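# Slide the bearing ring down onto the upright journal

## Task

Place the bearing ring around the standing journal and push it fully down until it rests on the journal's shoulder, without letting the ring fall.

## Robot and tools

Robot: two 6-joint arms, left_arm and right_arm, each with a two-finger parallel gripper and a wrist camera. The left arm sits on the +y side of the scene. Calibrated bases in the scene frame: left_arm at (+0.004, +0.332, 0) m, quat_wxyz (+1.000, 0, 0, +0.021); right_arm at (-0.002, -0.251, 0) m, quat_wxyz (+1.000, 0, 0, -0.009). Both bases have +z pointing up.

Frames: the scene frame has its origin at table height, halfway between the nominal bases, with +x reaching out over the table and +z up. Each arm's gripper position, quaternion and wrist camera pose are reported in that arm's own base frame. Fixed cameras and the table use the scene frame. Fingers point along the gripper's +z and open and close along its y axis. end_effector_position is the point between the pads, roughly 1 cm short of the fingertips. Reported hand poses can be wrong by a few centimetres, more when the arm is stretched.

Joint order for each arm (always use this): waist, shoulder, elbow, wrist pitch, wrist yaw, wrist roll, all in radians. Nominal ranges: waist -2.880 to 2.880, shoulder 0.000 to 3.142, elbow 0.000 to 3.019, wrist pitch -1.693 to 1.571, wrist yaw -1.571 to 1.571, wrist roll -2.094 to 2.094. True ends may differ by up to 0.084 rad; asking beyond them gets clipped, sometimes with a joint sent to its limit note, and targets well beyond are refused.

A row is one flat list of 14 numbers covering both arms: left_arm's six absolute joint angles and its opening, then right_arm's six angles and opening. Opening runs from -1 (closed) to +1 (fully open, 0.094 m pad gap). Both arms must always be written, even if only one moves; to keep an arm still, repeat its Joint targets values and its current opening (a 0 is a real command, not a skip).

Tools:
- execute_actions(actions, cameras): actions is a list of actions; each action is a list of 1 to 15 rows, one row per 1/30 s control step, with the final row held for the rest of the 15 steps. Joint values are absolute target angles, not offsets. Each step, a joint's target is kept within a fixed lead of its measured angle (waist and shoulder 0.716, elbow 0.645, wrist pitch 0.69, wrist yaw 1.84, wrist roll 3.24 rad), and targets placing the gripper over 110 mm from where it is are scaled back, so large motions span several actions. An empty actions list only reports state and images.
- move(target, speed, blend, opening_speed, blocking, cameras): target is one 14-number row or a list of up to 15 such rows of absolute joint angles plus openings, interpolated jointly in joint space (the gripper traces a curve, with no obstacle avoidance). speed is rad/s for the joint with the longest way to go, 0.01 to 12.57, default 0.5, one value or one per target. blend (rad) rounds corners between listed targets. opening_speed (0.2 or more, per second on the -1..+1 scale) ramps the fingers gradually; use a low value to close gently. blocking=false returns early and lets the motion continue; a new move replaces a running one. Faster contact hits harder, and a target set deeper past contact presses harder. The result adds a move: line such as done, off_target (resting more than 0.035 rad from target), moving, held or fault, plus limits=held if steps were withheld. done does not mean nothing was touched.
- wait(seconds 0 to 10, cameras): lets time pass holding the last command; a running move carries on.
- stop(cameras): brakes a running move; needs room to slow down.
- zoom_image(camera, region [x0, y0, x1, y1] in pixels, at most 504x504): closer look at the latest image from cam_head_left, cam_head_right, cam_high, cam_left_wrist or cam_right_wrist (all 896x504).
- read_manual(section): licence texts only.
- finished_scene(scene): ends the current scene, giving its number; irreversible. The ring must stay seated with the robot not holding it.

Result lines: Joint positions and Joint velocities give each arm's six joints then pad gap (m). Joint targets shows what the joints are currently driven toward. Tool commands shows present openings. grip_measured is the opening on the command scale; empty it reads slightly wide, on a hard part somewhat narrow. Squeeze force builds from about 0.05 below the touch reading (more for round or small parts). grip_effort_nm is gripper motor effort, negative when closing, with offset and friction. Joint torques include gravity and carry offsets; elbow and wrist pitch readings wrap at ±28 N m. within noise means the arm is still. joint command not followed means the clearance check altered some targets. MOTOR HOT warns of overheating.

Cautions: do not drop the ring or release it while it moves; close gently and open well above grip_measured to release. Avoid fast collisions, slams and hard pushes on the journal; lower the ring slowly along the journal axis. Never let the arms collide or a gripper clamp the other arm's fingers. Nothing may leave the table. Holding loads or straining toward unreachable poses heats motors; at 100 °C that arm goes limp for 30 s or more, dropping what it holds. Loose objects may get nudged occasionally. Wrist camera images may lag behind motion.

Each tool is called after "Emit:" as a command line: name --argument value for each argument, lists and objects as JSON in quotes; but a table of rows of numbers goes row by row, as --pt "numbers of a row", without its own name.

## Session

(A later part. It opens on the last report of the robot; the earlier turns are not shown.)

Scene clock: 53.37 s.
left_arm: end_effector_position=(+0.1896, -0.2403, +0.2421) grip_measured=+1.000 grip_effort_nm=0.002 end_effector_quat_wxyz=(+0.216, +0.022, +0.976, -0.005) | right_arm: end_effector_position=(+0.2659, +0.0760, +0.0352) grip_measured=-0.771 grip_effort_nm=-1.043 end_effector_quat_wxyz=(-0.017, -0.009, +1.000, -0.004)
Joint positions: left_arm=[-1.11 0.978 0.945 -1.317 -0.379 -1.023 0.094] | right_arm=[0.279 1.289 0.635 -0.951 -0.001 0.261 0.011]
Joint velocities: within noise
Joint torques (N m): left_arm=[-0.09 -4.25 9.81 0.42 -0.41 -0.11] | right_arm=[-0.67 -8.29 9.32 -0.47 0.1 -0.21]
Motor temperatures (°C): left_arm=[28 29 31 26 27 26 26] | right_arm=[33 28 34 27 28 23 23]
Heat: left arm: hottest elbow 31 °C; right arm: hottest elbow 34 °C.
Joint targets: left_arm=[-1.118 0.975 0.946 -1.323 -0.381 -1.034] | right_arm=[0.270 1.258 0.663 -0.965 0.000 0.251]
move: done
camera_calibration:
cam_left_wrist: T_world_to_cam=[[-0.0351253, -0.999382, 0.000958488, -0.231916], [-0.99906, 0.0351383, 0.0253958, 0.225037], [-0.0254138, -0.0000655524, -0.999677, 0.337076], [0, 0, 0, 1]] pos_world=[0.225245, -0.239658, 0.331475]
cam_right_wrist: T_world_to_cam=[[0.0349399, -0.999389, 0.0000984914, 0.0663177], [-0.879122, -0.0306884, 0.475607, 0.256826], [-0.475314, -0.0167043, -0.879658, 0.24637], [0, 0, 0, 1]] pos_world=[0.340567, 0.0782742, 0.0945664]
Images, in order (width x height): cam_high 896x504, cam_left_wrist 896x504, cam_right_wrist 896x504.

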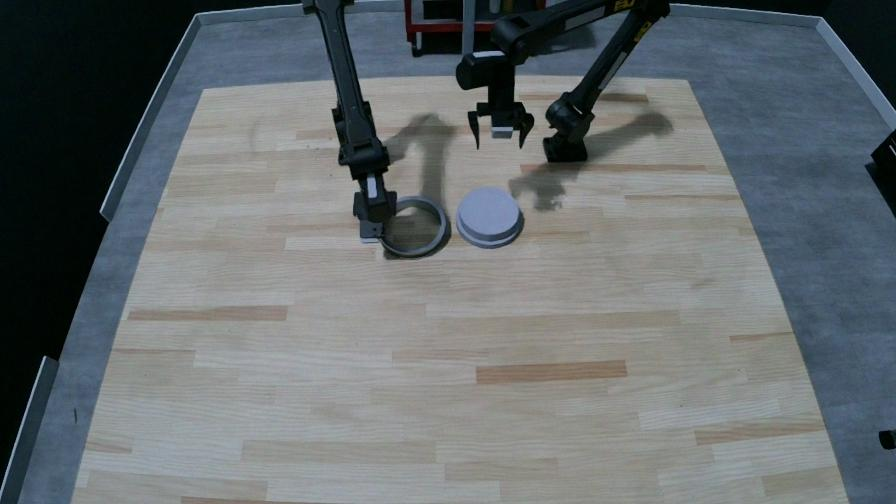

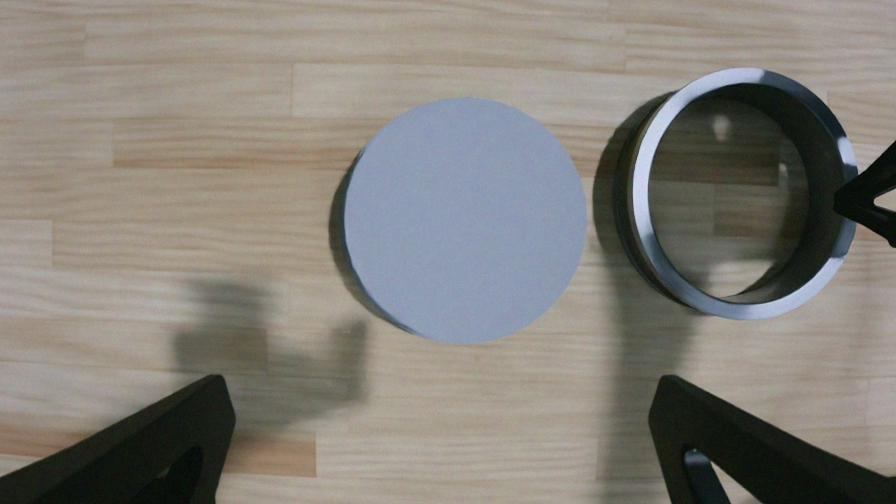

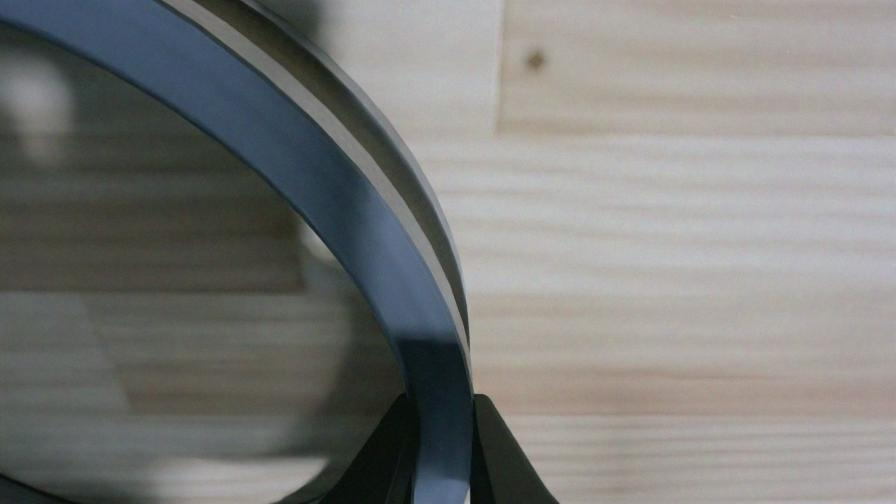

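Emit:
execute_actions --actions '[]' --cameras '["cam_left_wrist", "cam_right_wrist", "cam_head_right"]'

Scene clock: 54.97 s.
left_arm: end_effector_position=(+0.1896, -0.2403, +0.2421) grip_measured=+1.000 grip_effort_nm=0.002 end_effector_quat_wxyz=(+0.216, +0.022, +0.976, -0.005) | right_arm: end_effector_position=(+0.2659, +0.0760, +0.0352) grip_measured=-0.771 grip_effort_nm=-1.048 end_effector_quat_wxyz=(-0.017, -0.009, +1.000, -0.004)
Joint positions: left_arm=[-1.11 0.978 0.945 -1.317 -0.379 -1.023 0.094] | right_arm=[0.279 1.289 0.635 -0.951 -0.001 0.261 0.011]
Joint velocities: within noise
Joint torques (N m): left_arm=[-0.26 -4.25 9.8 0.43 -0.4 -0.1] | right_arm=[-0.91 -8.35 9.35 -0.58 0.11 -0.18]
Motor temperatures (°C): left_arm=[28 29 31 26 27 26 26] | right_arm=[33 28 34 27 28 23 24]
Heat: left arm: hottest elbow 31 °C; right arm: hottest elbow 34 °C.
Joint targets: left_arm=[-1.118 0.975 0.946 -1.323 -0.381 -1.034] | right_arm=[0.270 1.258 0.663 -0.965 0.000 0.251]
Tool commands: left_gripper/opening=+1.0 right_gripper/opening=-0.85
camera_calibration:
cam_left_wrist: T_world_to_cam=[[-0.0351253, -0.999382, 0.000958488, -0.231916], [-0.99906, 0.0351383, 0.0253958, 0.225037], [-0.0254138, -0.0000655524, -0.999677, 0.337076], [0, 0, 0, 1]] pos_world=[0.225245, -0.239658, 0.331475]
cam_right_wrist: T_world_to_cam=[[0.0349399, -0.999389, 0.0000984914, 0.0663177], [-0.879122, -0.0306884, 0.475607, 0.256826], [-0.475314, -0.0167043, -0.879658, 0.24637], [0, 0, 0, 1]] pos_world=[0.340567, 0.0782742, 0.0945664]
Images, in order (width x height): cam_head_right 896x504, cam_left_wrist 896x504, cam_right_wrist 896x504.

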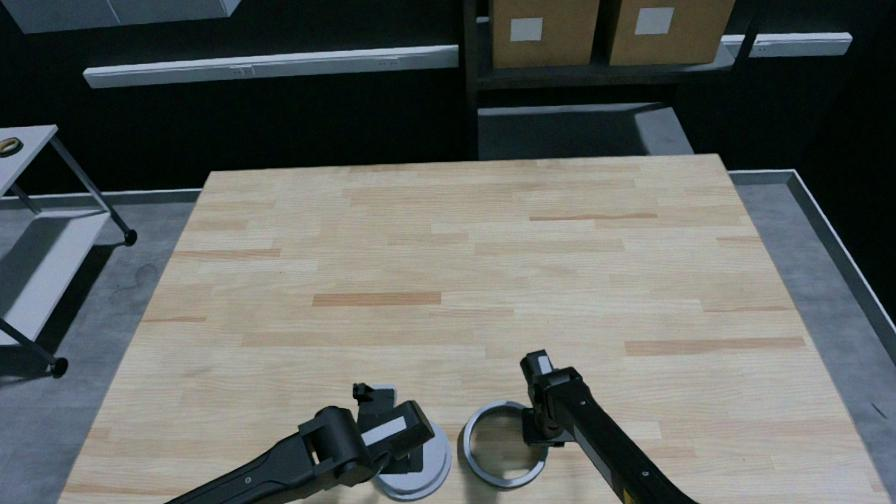

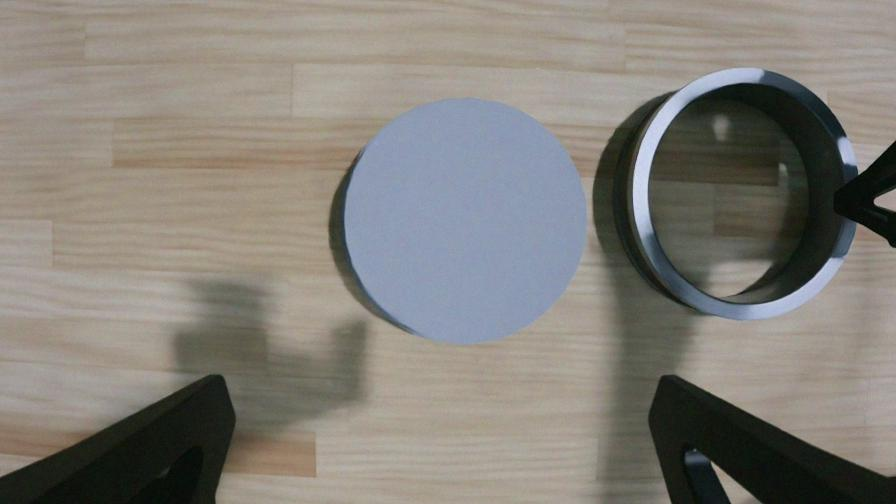

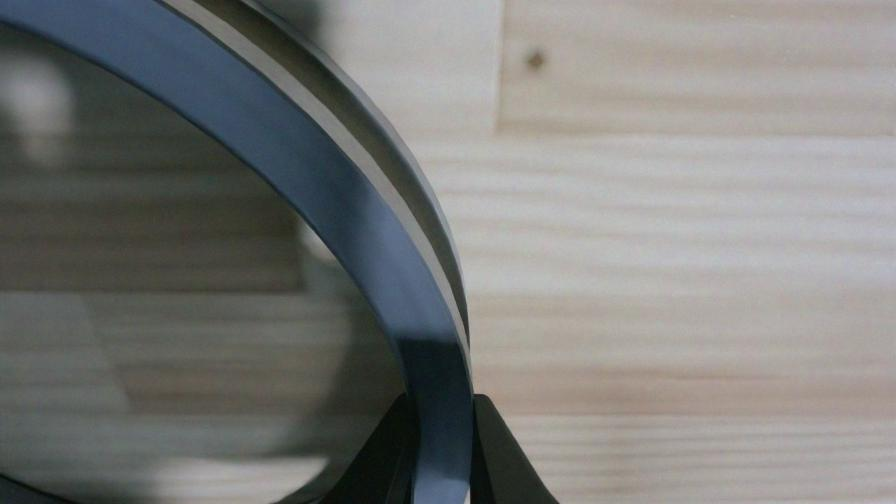

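Emit:
move --target '[-1.118, 0.975, 0.946, -1.323, -0.381, -1.034, 1.0, 0.27, 1.225, 0.685, -0.965, 0.0, 0.251, -0.85]' --speed 0.1 --cameras '["cam_left_wrist", "cam_right_wrist"]'

Scene clock: 64.63 s.
left_arm: end_effector_position=(+0.1896, -0.2403, +0.2421) grip_measured=+1.000 grip_effort_nm=0.017 end_effector_quat_wxyz=(+0.216, +0.022, +0.976, -0.005) | right_arm: end_effector_position=(+0.2676, +0.0765, +0.0429) grip_measured=-0.772 grip_effort_nm=-1.043 end_effector_quat_wxyz=(-0.004, -0.009, +1.000, +0.000)
Joint positions: left_arm=[-1.11 0.978 0.945 -1.317 -0.379 -1.023 0.094] | right_arm=[0.279 1.259 0.635 -0.955 -0.001 0.261 0.011]
Joint velocities: within noise
Joint torques (N m): left_arm=[-0.03 -4.42 9.84 0.42 -0.39 -0.12] | right_arm=[-0.73 -8.59 11.44 -0.28 0.09 -0.22]
Motor temperatures (°C): left_arm=[28 29 31 25 27 25 26] | right_arm=[32 28 35 27 28 23 24]
Heat: left arm: hottest elbow 31 °C; right arm: hottest elbow 35 °C.
Joint targets: left_arm=[-1.118 0.975 0.946 -1.323 -0.381 -1.034] | right_arm=[0.270 1.225 0.685 -0.965 0.000 0.251]
move: off_target (right_arm); right_arm: the elbow is farthest, 0.050 rad from its target
camera_calibration:
cam_left_wrist: T_world_to_cam=[[-0.0351253, -0.999382, 0.000958488, -0.231916], [-0.99906, 0.0351383, 0.0253958, 0.225037], [-0.0254138, -0.0000655524, -0.999677, 0.337076], [0, 0, 0, 1]] pos_world=[0.225245, -0.239658, 0.331475]
cam_right_wrist: T_world_to_cam=[[0.0350181, -0.999367, -0.00630548, 0.066959], [-0.890842, -0.0340738, 0.453033, 0.259072], [-0.452961, -0.0102472, -0.891471, 0.248058], [0, 0, 0, 1]] pos_world=[0.340808, 0.078286, 0.104191]
Images, in order (width x height): cam_left_wrist 896x504, cam_right_wrist 896x504.

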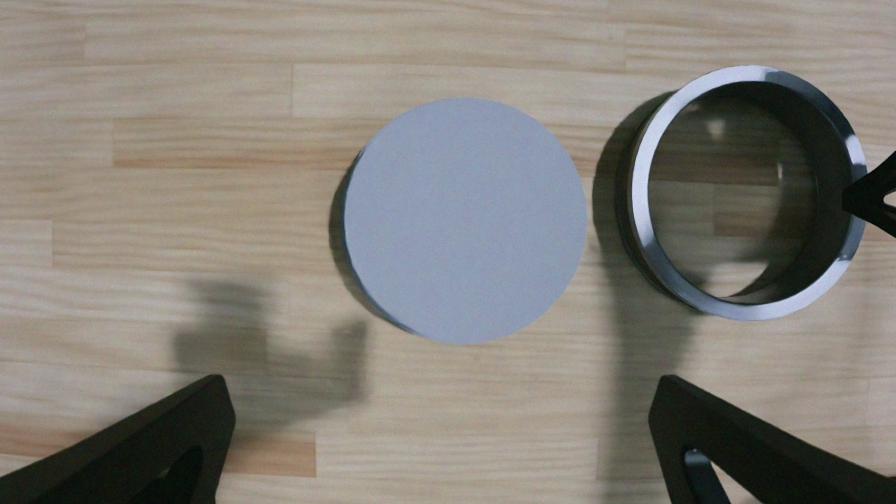

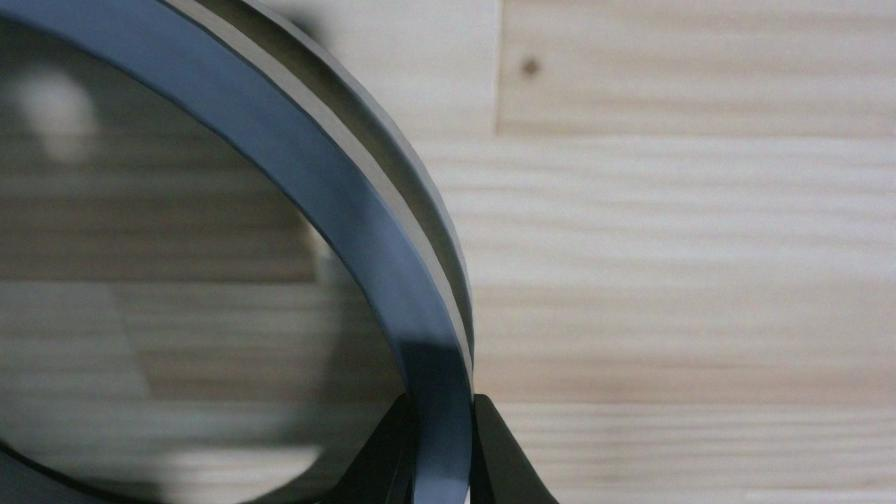

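Emit:
zoom_image --camera "cam_right_wrist" --region '[200, 0, 560, 504]'

Emit:
zoom_image --camera "cam_left_wrist" --region '[560, 40, 896, 350]'

Scaled by 1.000.

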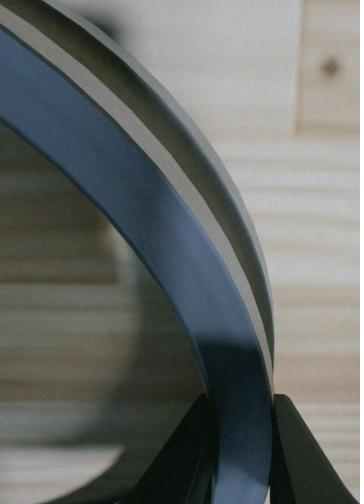

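Scaled by 1.500 from the camera's 896x504 image, which has a finer 1280x720 frame.

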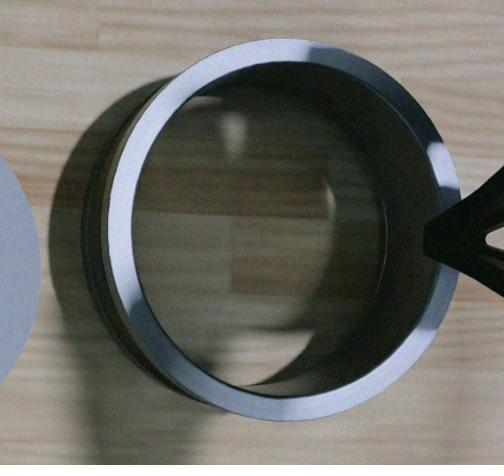

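Emit:
move --target '[-1.118, 0.975, 0.946, -1.323, -0.381, -1.034, 1.0, 0.272, 1.282, 0.612, -0.912, 0.0, 0.254, -0.85]' --speed 0.1 --cameras '["cam_left_wrist", "cam_right_wrist"]'

Scene clock: 79.60 s.
left_arm: end_effector_position=(+0.1896, -0.2403, +0.2421) grip_measured=+1.000 grip_effort_nm=0.007 end_effector_quat_wxyz=(+0.216, +0.022, +0.976, -0.005) | right_arm: end_effector_position=(+0.2664, +0.0760, +0.0344) grip_measured=-0.773 grip_effort_nm=-1.048 end_effector_quat_wxyz=(-0.007, -0.009, +1.000, -0.001)
Joint positions: left_arm=[-1.11 0.978 0.945 -1.317 -0.379 -1.023 0.094] | right_arm=[0.279 1.277 0.623 -0.93 -0.001 0.261 0.011]
Joint velocities: within noise
Joint torques (N m): left_arm=[-0.21 -3.96 9.87 0.46 -0.43 -0.09] | right_arm=[-0.56 -5.77 6.13 0.69 0.06 -0.15]
Motor temperatures (°C): left_arm=[28 29 31 25 27 25 26] | right_arm=[32 28 37 27 28 23 25]
Heat: left arm: hottest elbow 31 °C; right arm: hottest elbow 37 °C.
Joint targets: left_arm=[-1.118 0.975 0.946 -1.323 -0.381 -1.034] | right_arm=[0.272 1.282 0.612 -0.912 0.000 0.254]
move: done
camera_calibration:
cam_left_wrist: T_world_to_cam=[[-0.0351253, -0.999382, 0.000958488, -0.231916], [-0.99906, 0.0351383, 0.0253958, 0.225037], [-0.0254138, -0.0000655524, -0.999677, 0.337076], [0, 0, 0, 1]] pos_world=[0.225245, -0.239658, 0.331475]
cam_right_wrist: T_world_to_cam=[[0.0346697, -0.999388, -0.00464823, 0.0664943], [-0.888576, -0.0329536, 0.457544, 0.260951], [-0.457417, -0.0117326, -0.889175, 0.241205], [0, 0, 0, 1]] pos_world=[0.339901, 0.0778829, 0.0953856]
Images, in order (width x height): cam_left_wrist 896x504, cam_right_wrist 896x504.

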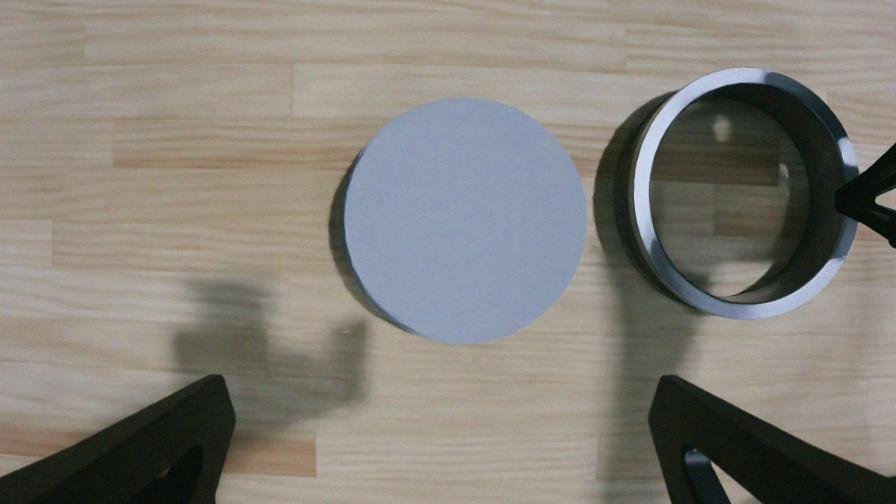

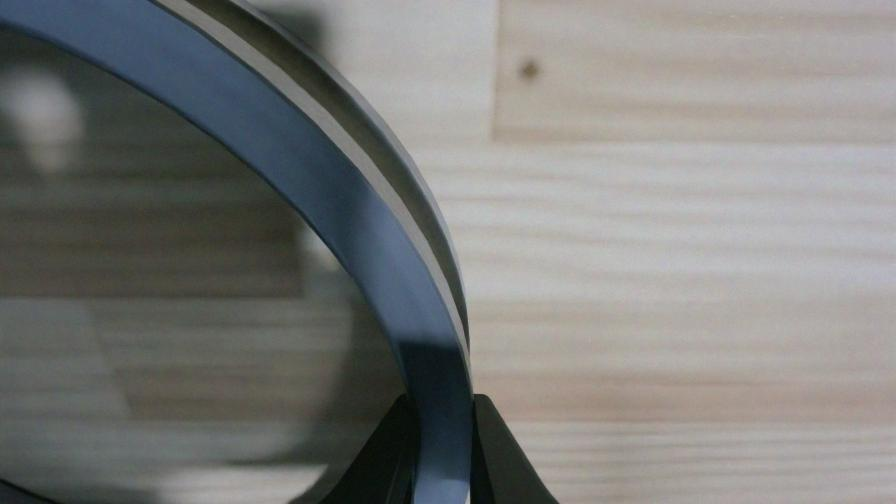

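Emit:
move --pt "-0.965 1.584 1.173 -1.160 0.0 -0.923 -0.1 0.272 1.282 0.612 -0.912 0.0 0.254 -0.55" --pt "-0.965 1.594 1.183 -1.160 0.0 -0.923 -0.1 0.272 1.247 0.622 -0.946 0.0 0.254 -0.55" --speed '[0.5, 0.1]' --opening_speed 1.0 --cameras '["cam_left_wrist", "cam_right_wrist", "cam_high", "cam_head_right"]'

Scene clock: 84.83 s.
left_arm: end_effector_position=(+0.2415, -0.3533, +0.0986) grip_measured=-0.097 grip_effort_nm=-0.139 end_effector_quat_wxyz=(-0.012, +0.018, +1.000, +0.019) | right_arm: end_effector_position=(+0.2666, +0.0761, +0.0401) grip_measured=-0.552 grip_effort_nm=0.081 end_effector_quat_wxyz=(+0.001, -0.009, +1.000, +0.001)
Joint positions: left_arm=[-0.971 1.582 1.137 -1.17 -0.002 -0.934 0.042] | right_arm=[0.279 1.255 0.623 -0.937 -0.001 0.261 0.021]
Joint velocities: within noise
Joint torques (N m): left_arm=[1.08 -10.29 12.62 0.61 0.11 0.11] | right_arm=[-1.03 -6.42 7.12 -0.17 0.06 -0.16]
Motor temperatures (°C): left_arm=[28 29 32 25 26 25 26] | right_arm=[32 28 36 27 28 23 25]
Heat: left arm: hottest elbow 32 °C; right arm: hottest elbow 36 °C.
Joint targets: left_arm=[-0.965 1.594 1.183 -1.160 0.000 -0.923] | right_arm=[0.272 1.247 0.622 -0.946 0.000 0.254]
move: off_target (left_arm); left_arm: the elbow is farthest, 0.046 rad from its target
camera_calibration:
cam_left_wrist: T_world_to_cam=[[-0.0279392, -0.998819, -0.0397454, -0.340311], [-0.884893, 0.00621903, 0.465753, 0.203232], [-0.464956, 0.0481832, -0.884022, 0.306669], [0, 0, 0, 1]] pos_world=[0.312917, -0.355949, 0.16292]
cam_right_wrist: T_world_to_cam=[[0.0347531, -0.999362, -0.00826247, 0.0666979], [-0.895048, -0.0348014, 0.444611, 0.260841], [-0.444614, -0.00805627, -0.895686, 0.242855], [0, 0, 0, 1]] pos_world=[0.339124, 0.0776895, 0.1021]
Images, in order (width x height): cam_head_right 896x504, cam_high 896x504, cam_left_wrist 896x504, cam_right_wrist 896x504.

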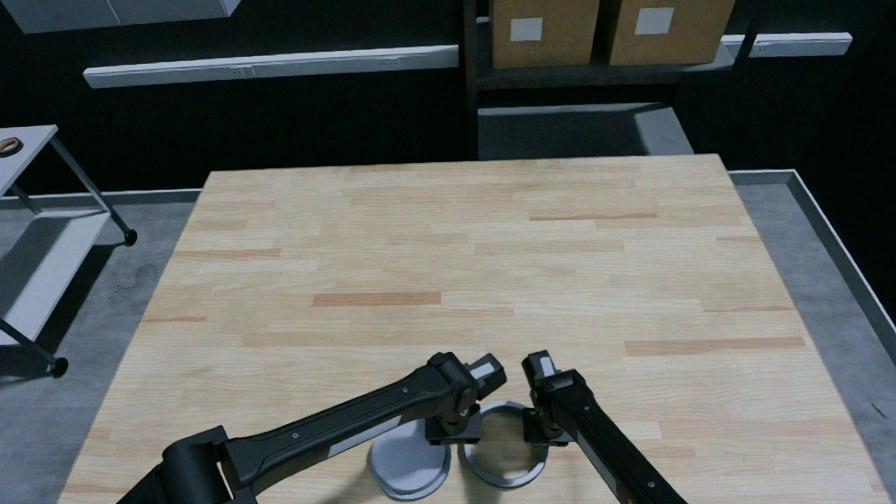

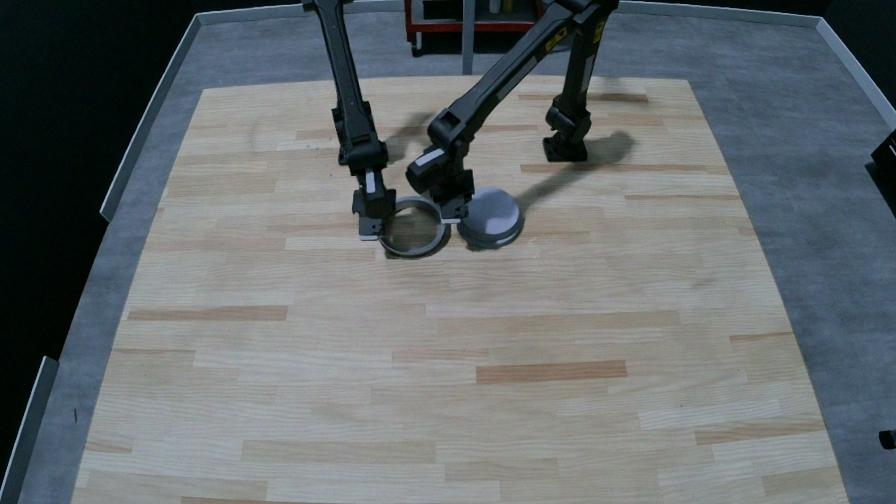

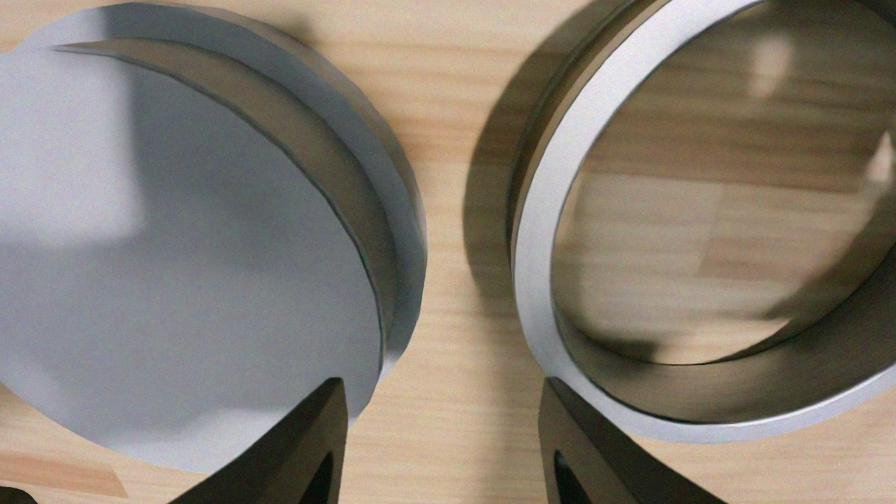

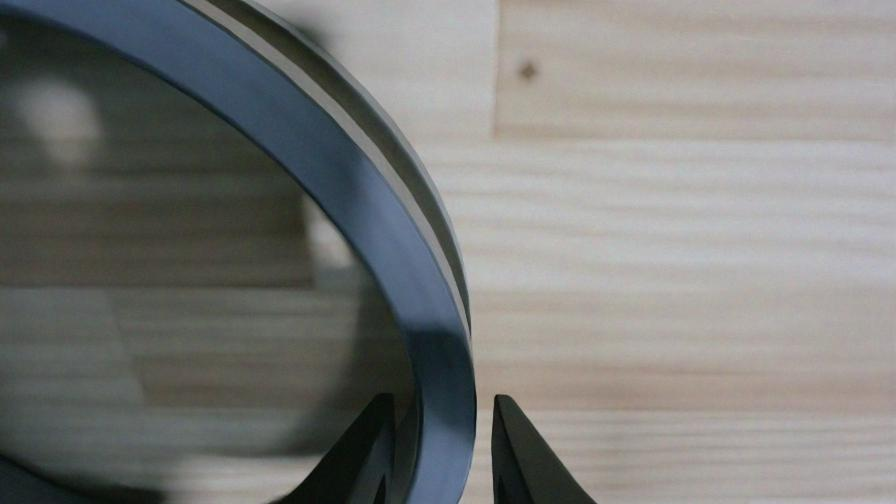

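Emit:
zoom_image --camera "cam_high" --region '[340, 140, 540, 280]'

Emit:
zoom_image --camera "cam_head_right" --region '[340, 330, 600, 504]'

Scaled by 2.520 from the camera's 896x504 image, which has a finer 1280x720 frame.

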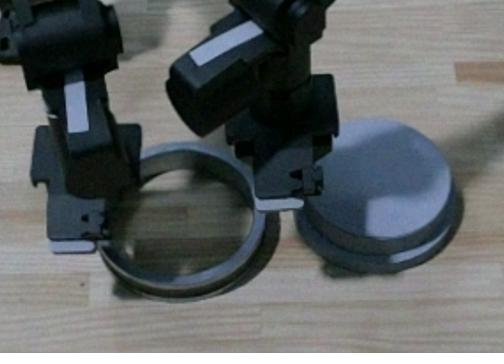

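Scaled by 1.938 from the camera's 896x504 image, which has a finer 1280x720 frame.

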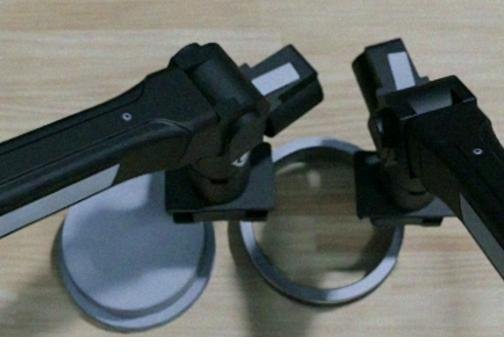

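Emit:
move --target '[-0.987, 1.642, 1.220, -1.104, 0.0, -0.925, -0.1, 0.272, 1.247, 0.622, -0.946, 0.0, 0.254, -0.55]' --speed 0.15 --cameras '["cam_left_wrist"]'

Scene clock: 90.43 s.
left_arm: end_effector_position=(+0.2533, -0.3774, +0.0894) grip_measured=-0.097 grip_effort_nm=-0.139 end_effector_quat_wxyz=(+0.000, +0.023, +1.000, +0.002) | right_arm: end_effector_position=(+0.2665, +0.0760, +0.0401) grip_measured=-0.552 grip_effort_nm=0.081 end_effector_quat_wxyz=(+0.000, -0.009, +1.000, +0.001)
Joint positions: left_arm=[-0.98 1.632 1.173 -1.114 -0.002 -0.934 0.042] | right_arm=[0.279 1.255 0.623 -0.938 -0.001 0.261 0.021]
Joint velocities: within noise
Joint torques (N m): left_arm=[-0.09 -11.69 12.74 0.69 0.14 0.09] | right_arm=[-0.79 -6.83 7.09 -0.23 0.05 -0.14]
Motor temperatures (°C): left_arm=[28 29 32 25 26 25 26] | right_arm=[32 28 36 27 28 23 24]
Heat: left arm: hottest elbow 32 °C; right arm: hottest elbow 36 °C.
Joint targets: left_arm=[-0.987 1.642 1.220 -1.104 0.000 -0.925] | right_arm=[0.272 1.247 0.622 -0.946 0.000 0.254]
move: off_target (left_arm); left_arm: the elbow is farthest, 0.047 rad from its target
camera_calibration:
cam_left_wrist: T_world_to_cam=[[-0.0357958, -0.99934, -0.00612156, -0.365655], [-0.895365, 0.0293494, 0.444365, 0.231531], [-0.443892, 0.0213874, -0.895825, 0.290907], [0, 0, 0, 1]] pos_world=[0.323347, -0.378431, 0.155479]
Images, in order (width x height): cam_left_wrist 896x504.

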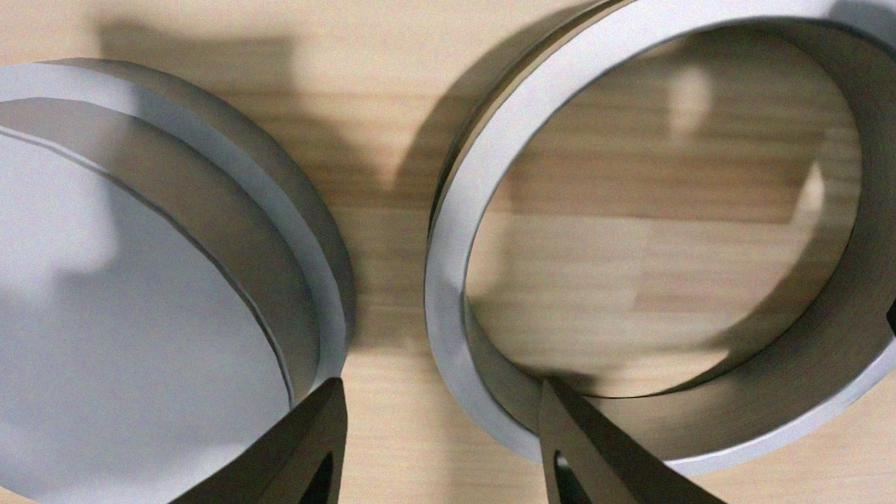

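Emit:
move --target '[-0.958, 1.691, 1.139, -1.029, 0.0, -0.911, -0.1, 0.272, 1.247, 0.622, -0.946, 0.0, 0.254, -0.55]' --speed 0.2 --cameras '["cam_left_wrist"]'

Scene clock: 95.23 s.
left_arm: end_effector_position=(+0.2590, -0.3735, +0.0544) grip_measured=-0.097 grip_effort_nm=-0.144 end_effector_quat_wxyz=(-0.004, +0.021, +1.000, +0.007) | right_arm: end_effector_position=(+0.2665, +0.0760, +0.0401) grip_measured=-0.552 grip_effort_nm=0.085 end_effector_quat_wxyz=(+0.000, -0.009, +1.000, +0.001)
Joint positions: left_arm=[-0.964 1.685 1.137 -1.039 -0.002 -0.922 0.042] | right_arm=[0.279 1.255 0.623 -0.938 -0.001 0.261 0.021]
Joint velocities: within noise
Joint torques (N m): left_arm=[0.79 -12.34 8.1 0.61 0.1 0.09] | right_arm=[-0.97 -6.42 7.08 -0.17 0.09 -0.16]
Motor temperatures (°C): left_arm=[28 29 33 25 26 25 26] | right_arm=[32 28 36 26 27 23 24]
Heat: left arm: hottest elbow 33 °C; right arm: hottest elbow 36 °C.
Joint targets: left_arm=[-0.958 1.691 1.139 -1.029 0.000 -0.911] | right_arm=[0.272 1.247 0.622 -0.946 0.000 0.254]
move: done
camera_calibration:
cam_left_wrist: T_world_to_cam=[[-0.0324028, -0.999328, -0.0171338, -0.361985], [-0.891932, 0.0211764, 0.451674, 0.247742], [-0.451008, 0.0299177, -0.892018, 0.266804], [0, 0, 0, 1]] pos_world=[0.32957, -0.37497, 0.119893]
Images, in order (width x height): cam_left_wrist 896x504.

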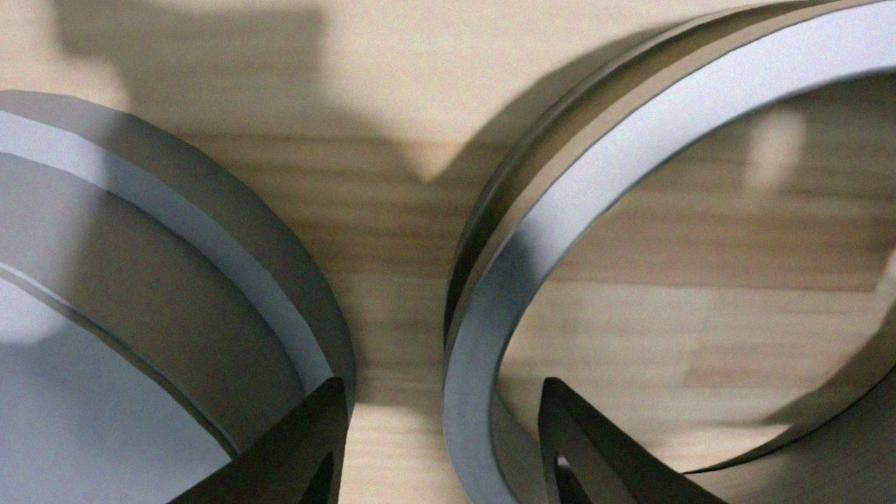

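Emit:
move --target '[-0.956, 1.704, 1.139, -1.003, 0.0, -0.909, -0.1, 0.272, 1.247, 0.622, -0.946, 0.0, 0.254, -0.55]' --speed 0.1 --cameras '["cam_left_wrist"]'

Scene clock: 97.40 s.
left_arm: end_effector_position=(+0.2625, -0.3781, +0.0508) grip_measured=-0.097 grip_effort_nm=-0.139 end_effector_quat_wxyz=(+0.002, +0.022, +1.000, +0.000) | right_arm: end_effector_position=(+0.2665, +0.0760, +0.0401) grip_measured=-0.552 grip_effort_nm=0.085 end_effector_quat_wxyz=(+0.000, -0.009, +1.000, +0.001)
Joint positions: left_arm=[-0.964 1.693 1.137 -1.013 -0.002 -0.921 0.042] | right_arm=[0.279 1.255 0.623 -0.938 -0.001 0.261 0.021]
Joint velocities: within noise
Joint torques (N m): left_arm=[1.03 -12.22 8.13 0.8 0.12 0.11] | right_arm=[-0.62 -6.42 7.17 -0.17 0.08 -0.17]
Motor temperatures (°C): left_arm=[28 29 33 25 26 25 26] | right_arm=[32 28 36 26 27 23 24]
Heat: left arm: hottest elbow 33 °C; right arm: hottest elbow 36 °C.
Joint targets: left_arm=[-0.956 1.704 1.139 -1.003 0.000 -0.909] | right_arm=[0.272 1.247 0.622 -0.946 0.000 0.254]
move: done
camera_calibration:
cam_left_wrist: T_world_to_cam=[[-0.0339065, -0.999421, -0.0027819, -0.36691], [-0.896451, 0.0291823, 0.442181, 0.257118], [-0.441844, 0.0174866, -0.896922, 0.258426], [0, 0, 0, 1]] pos_world=[0.332237, -0.37872, 0.117075]
Images, in order (width x height): cam_left_wrist 896x504.

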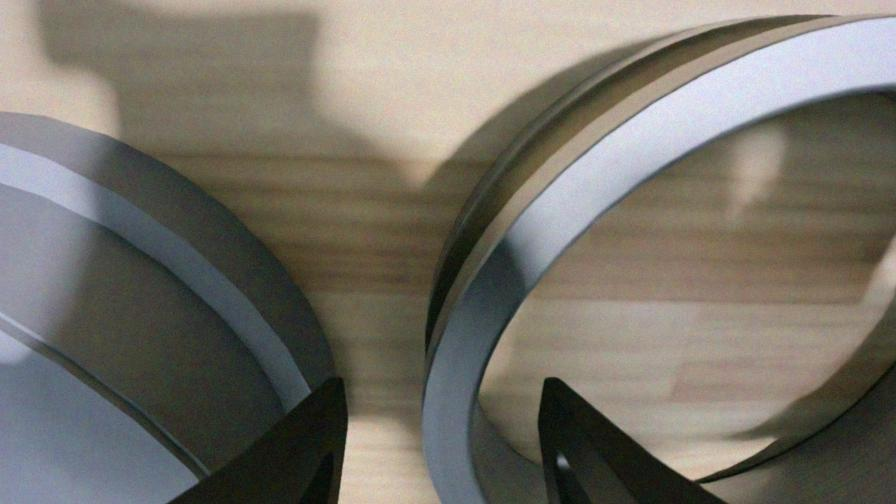

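Emit:
move --target '[-0.957, 1.715, 1.131, -0.990, 0.0, -0.909, -0.1, 0.272, 1.247, 0.622, -0.946, 0.0, 0.254, -0.55]' --speed 0.1 --cameras '["cam_left_wrist"]'

Scene clock: 99.13 s.
left_arm: end_effector_position=(+0.2623, -0.3778, +0.0441) grip_measured=-0.097 grip_effort_nm=-0.134 end_effector_quat_wxyz=(+0.000, +0.022, +1.000, +0.001) | right_arm: end_effector_position=(+0.2665, +0.0760, +0.0401) grip_measured=-0.552 grip_effort_nm=0.071 end_effector_quat_wxyz=(+0.000, -0.009, +1.000, +0.001)
Joint positions: left_arm=[-0.964 1.704 1.131 -1 -0.002 -0.92 0.042] | right_arm=[0.279 1.255 0.623 -0.938 -0.001 0.261 0.021]
Joint velocities: within noise
Joint torques (N m): left_arm=[1.14 -11.75 7.87 0.72 0.13 0.1] | right_arm=[-0.62 -6.59 7.16 -0.36 0.08 -0.16]
Motor temperatures (°C): left_arm=[28 29 33 25 26 25 26] | right_arm=[32 28 36 26 27 23 24]
Heat: left arm: hottest elbow 33 °C; right arm: hottest elbow 36 °C.
Joint targets: left_arm=[-0.957 1.715 1.131 -0.990 0.000 -0.909] | right_arm=[0.272 1.247 0.622 -0.946 0.000 0.254]
move: done
camera_calibration:
cam_left_wrist: T_world_to_cam=[[-0.03428, -0.999396, -0.00575069, -0.366478], [-0.895469, 0.0281591, 0.444232, 0.259191], [-0.443802, 0.0203778, -0.895893, 0.253967], [0, 0, 0, 1]] pos_world=[0.332245, -0.37873, 0.110279]
Images, in order (width x height): cam_left_wrist 896x504.

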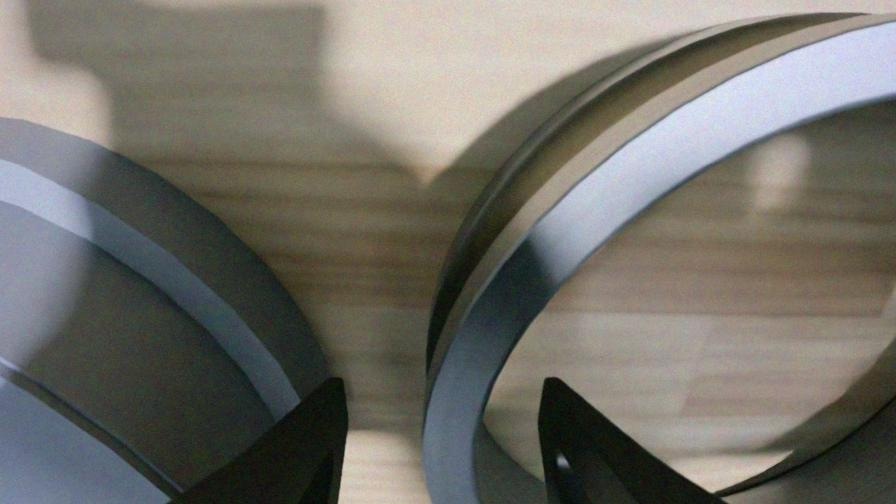

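Emit:
zoom_image --camera "cam_left_wrist" --region '[300, 304, 600, 504]'

Emit:
zoom_image --camera "cam_right_wrist" --region '[300, 304, 600, 504]'

Scaled by 1.680 from the camera's 896x504 image, which has a finer 1280x720 frame.

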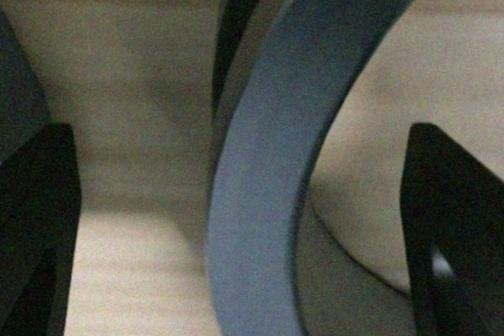

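This scene's latest camera images include none from cam_right_wrist. They are from: cam_left_wrist. cam_right_wrist's image comes with the result of a call that names it in "cameras".

Emit:
execute_actions --actions '[]' --cameras '["cam_left_wrist", "cam_right_wrist"]'

Emit:
zoom_image --camera "cam_right_wrist" --region '[300, 304, 600, 504]'

Emit:
zoom_image --camera "cam_left_wrist" --region '[380, 200, 580, 504]'

Scene clock: 102.67 s.
left_arm: end_effector_position=(+0.2623, -0.3779, +0.0441) grip_measured=-0.097 grip_effort_nm=-0.139 end_effector_quat_wxyz=(+0.001, +0.022, +1.000, +0.001) | right_arm: end_effector_position=(+0.2665, +0.0760, +0.0401) grip_measured=-0.552 grip_effort_nm=0.081 end_effector_quat_wxyz=(+0.000, -0.009, +1.000, +0.001)
Joint positions: left_arm=[-0.964 1.704 1.131 -1 -0.002 -0.92 0.042] | right_arm=[0.279 1.255 0.623 -0.938 -0.001 0.261 0.021]
Joint velocities: within noise
Joint torques (N m): left_arm=[1.08 -11.63 7.92 0.65 0.11 0.13] | right_arm=[-0.79 -6.65 7.12 -0.23 0.09 -0.17]
Motor temperatures (°C): left_arm=[28 29 33 25 26 25 26] | right_arm=[32 28 35 26 27 23 24]
Heat: left arm: hottest elbow 33 °C; right arm: hottest elbow 35 °C.
Joint targets: left_arm=[-0.957 1.715 1.131 -0.990 0.000 -0.909] | right_arm=[0.272 1.247 0.622 -0.946 0.000 0.254]
Tool commands: left_gripper/opening=-0.1 right_gripper/opening=-0.55
camera_calibration:
cam_left_wrist: T_world_to_cam=[[-0.0342813, -0.999397, -0.00553496, -0.366601], [-0.895568, 0.0282606, 0.444026, 0.259287], [-0.443601, 0.0201787, -0.895997, 0.253838], [0, 0, 0, 1]] pos_world=[0.332244, -0.378829, 0.110279]
cam_right_wrist: T_world_to_cam=[[0.0347032, -0.999364, -0.00814363, 0.0666019], [-0.89487, -0.0347007, 0.444976, 0.260776], [-0.444976, -0.00815463, -0.895505, 0.242875], [0, 0, 0, 1]] pos_world=[0.339123, 0.0775892, 0.101999]
Images, in order (width x height): cam_left_wrist 896x504, cam_right_wrist 896x504.

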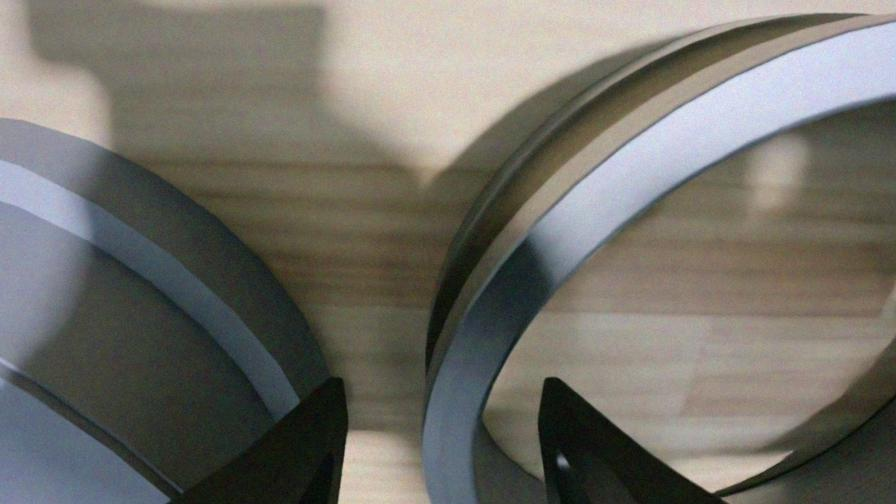

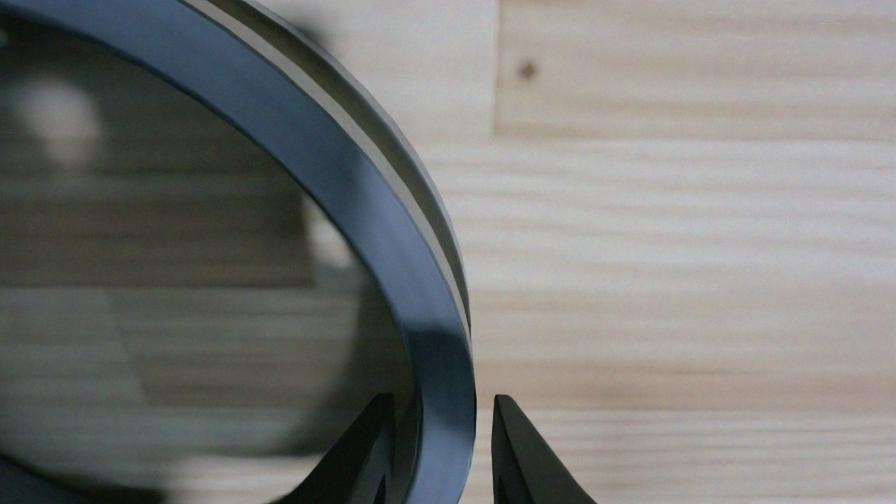

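Scaled by 1.680 from the camera's 896x504 image, which has a finer 1280x720 frame.

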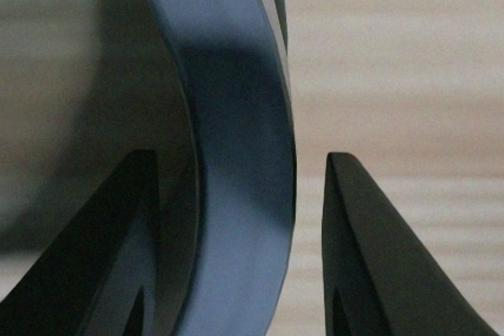

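Scaled by 1.658 from the camera's 896x504 image, which has a finer 1280x720 frame.

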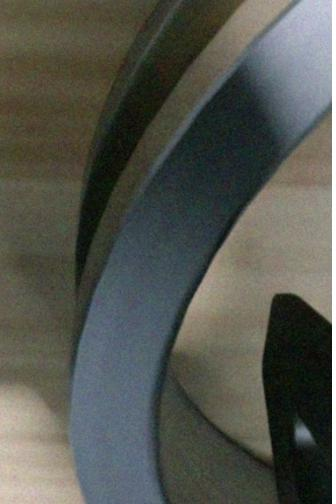

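Emit:
move --target '[-0.979, 1.688, 1.1245, -0.986, 0.0, -0.941, -0.1, 0.2638, 1.2804, 0.622, -0.9135, 0.0, 0.245, -0.55]' --speed 0.1 --cameras '["cam_left_wrist", "cam_right_wrist"]'

Emit:
zoom_image --camera "cam_left_wrist" --region '[300, 304, 600, 504]'

Emit:
zoom_image --camera "cam_right_wrist" --region '[300, 304, 600, 504]'

Scene clock: 105.60 s.
left_arm: end_effector_position=(+0.2586, -0.3783, +0.0422) grip_measured=-0.097 grip_effort_nm=-0.139 end_effector_quat_wxyz=(+0.000, +0.021, +1.000, +0.002) | right_arm: end_effector_position=(+0.2688, +0.0755, +0.0362) grip_measured=-0.552 grip_effort_nm=0.081 end_effector_quat_wxyz=(+0.000, -0.009, +1.000, +0.000)
Joint positions: left_arm=[-0.971 1.704 1.125 -0.996 -0.002 -0.929 0.042] | right_arm=[0.275 1.27 0.623 -0.924 -0.001 0.257 0.021]
Joint velocities: left_arm=[-0.005 -0.005 0.002 -0.002 -0.154 0.051 -0.001] | right_arm=[within noise]
Joint torques (N m): left_arm=[0.15 -13.92 7.83 0.73 0.1 -0.07] | right_arm=[-0.91 -5.36 7.08 0.25 0.07 -0.23]
Motor temperatures (°C): left_arm=[28 29 33 25 26 25 26] | right_arm=[32 28 35 26 27 23 24]
Heat: left arm: hottest elbow 33 °C; right arm: hottest elbow 35 °C.
Joint targets: left_arm=[-0.979 1.688 1.124 -0.986 0.000 -0.941] | right_arm=[0.264 1.280 0.622 -0.913 0.000 0.245]
move: done
camera_calibration:
cam_left_wrist: T_world_to_cam=[[-0.0327473, -0.999437, -0.00735342, -0.367468], [-0.895056, 0.0260517, 0.445193, 0.255786], [-0.444751, 0.0211606, -0.895404, 0.251012], [0, 0, 0, 1]] pos_world=[0.328547, -0.379236, 0.108181]
cam_right_wrist: T_world_to_cam=[[0.0350482, -0.999354, -0.00790939, 0.0658482], [-0.894359, -0.0348957, 0.445987, 0.264337], [-0.445975, -0.0085572, -0.895005, 0.240634], [0, 0, 0, 1]] pos_world=[0.341421, 0.077089, 0.0979983]
Images, in order (width x height): cam_left_wrist 896x504, cam_right_wrist 896x504.

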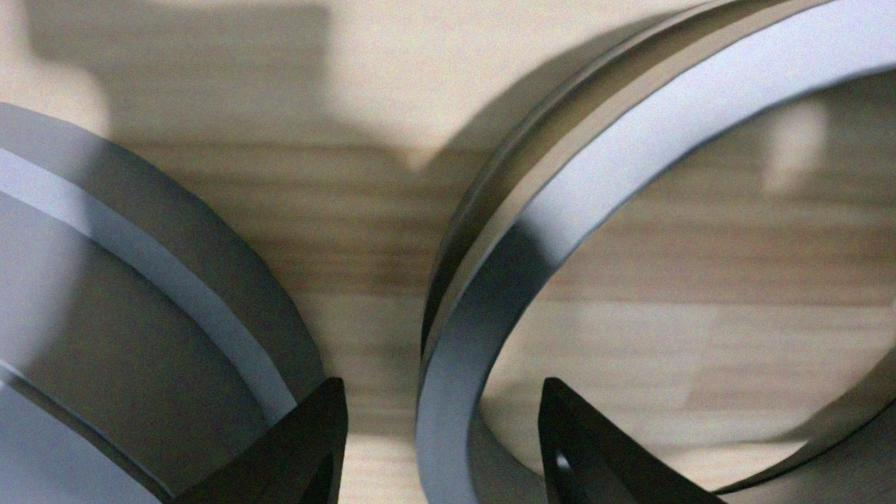

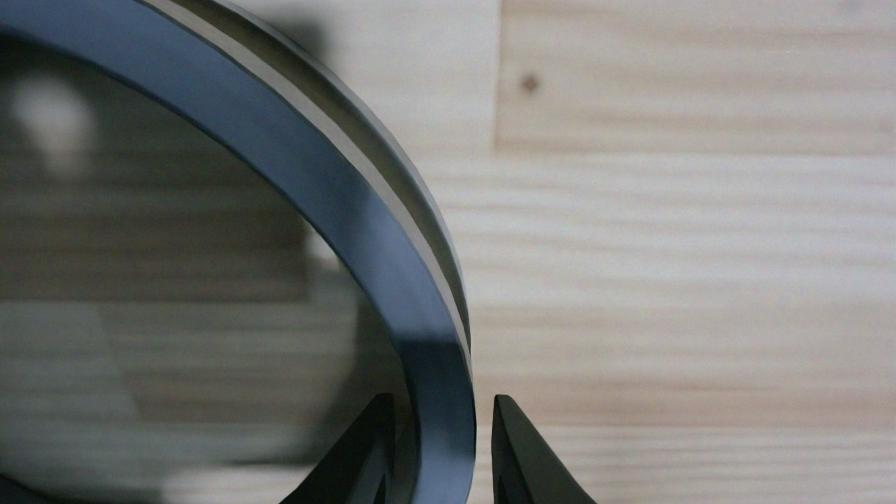

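Scaled by 1.680 from the camera's 896x504 image, which has a finer 1280x720 frame.

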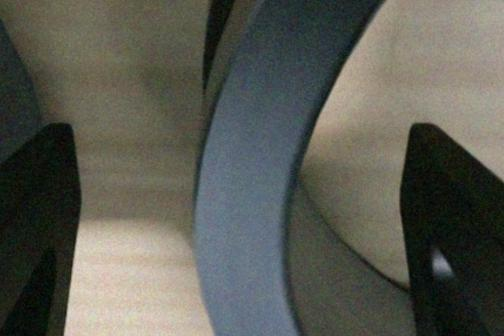

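Scaled by 1.680 from the camera's 896x504 image, which has a finer 1280x720 frame.

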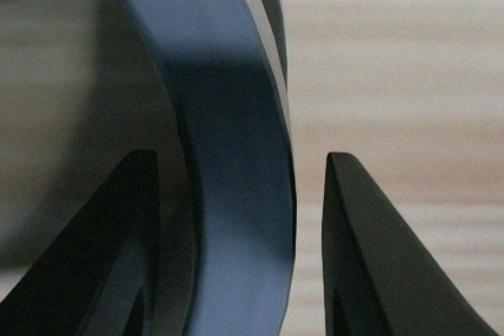

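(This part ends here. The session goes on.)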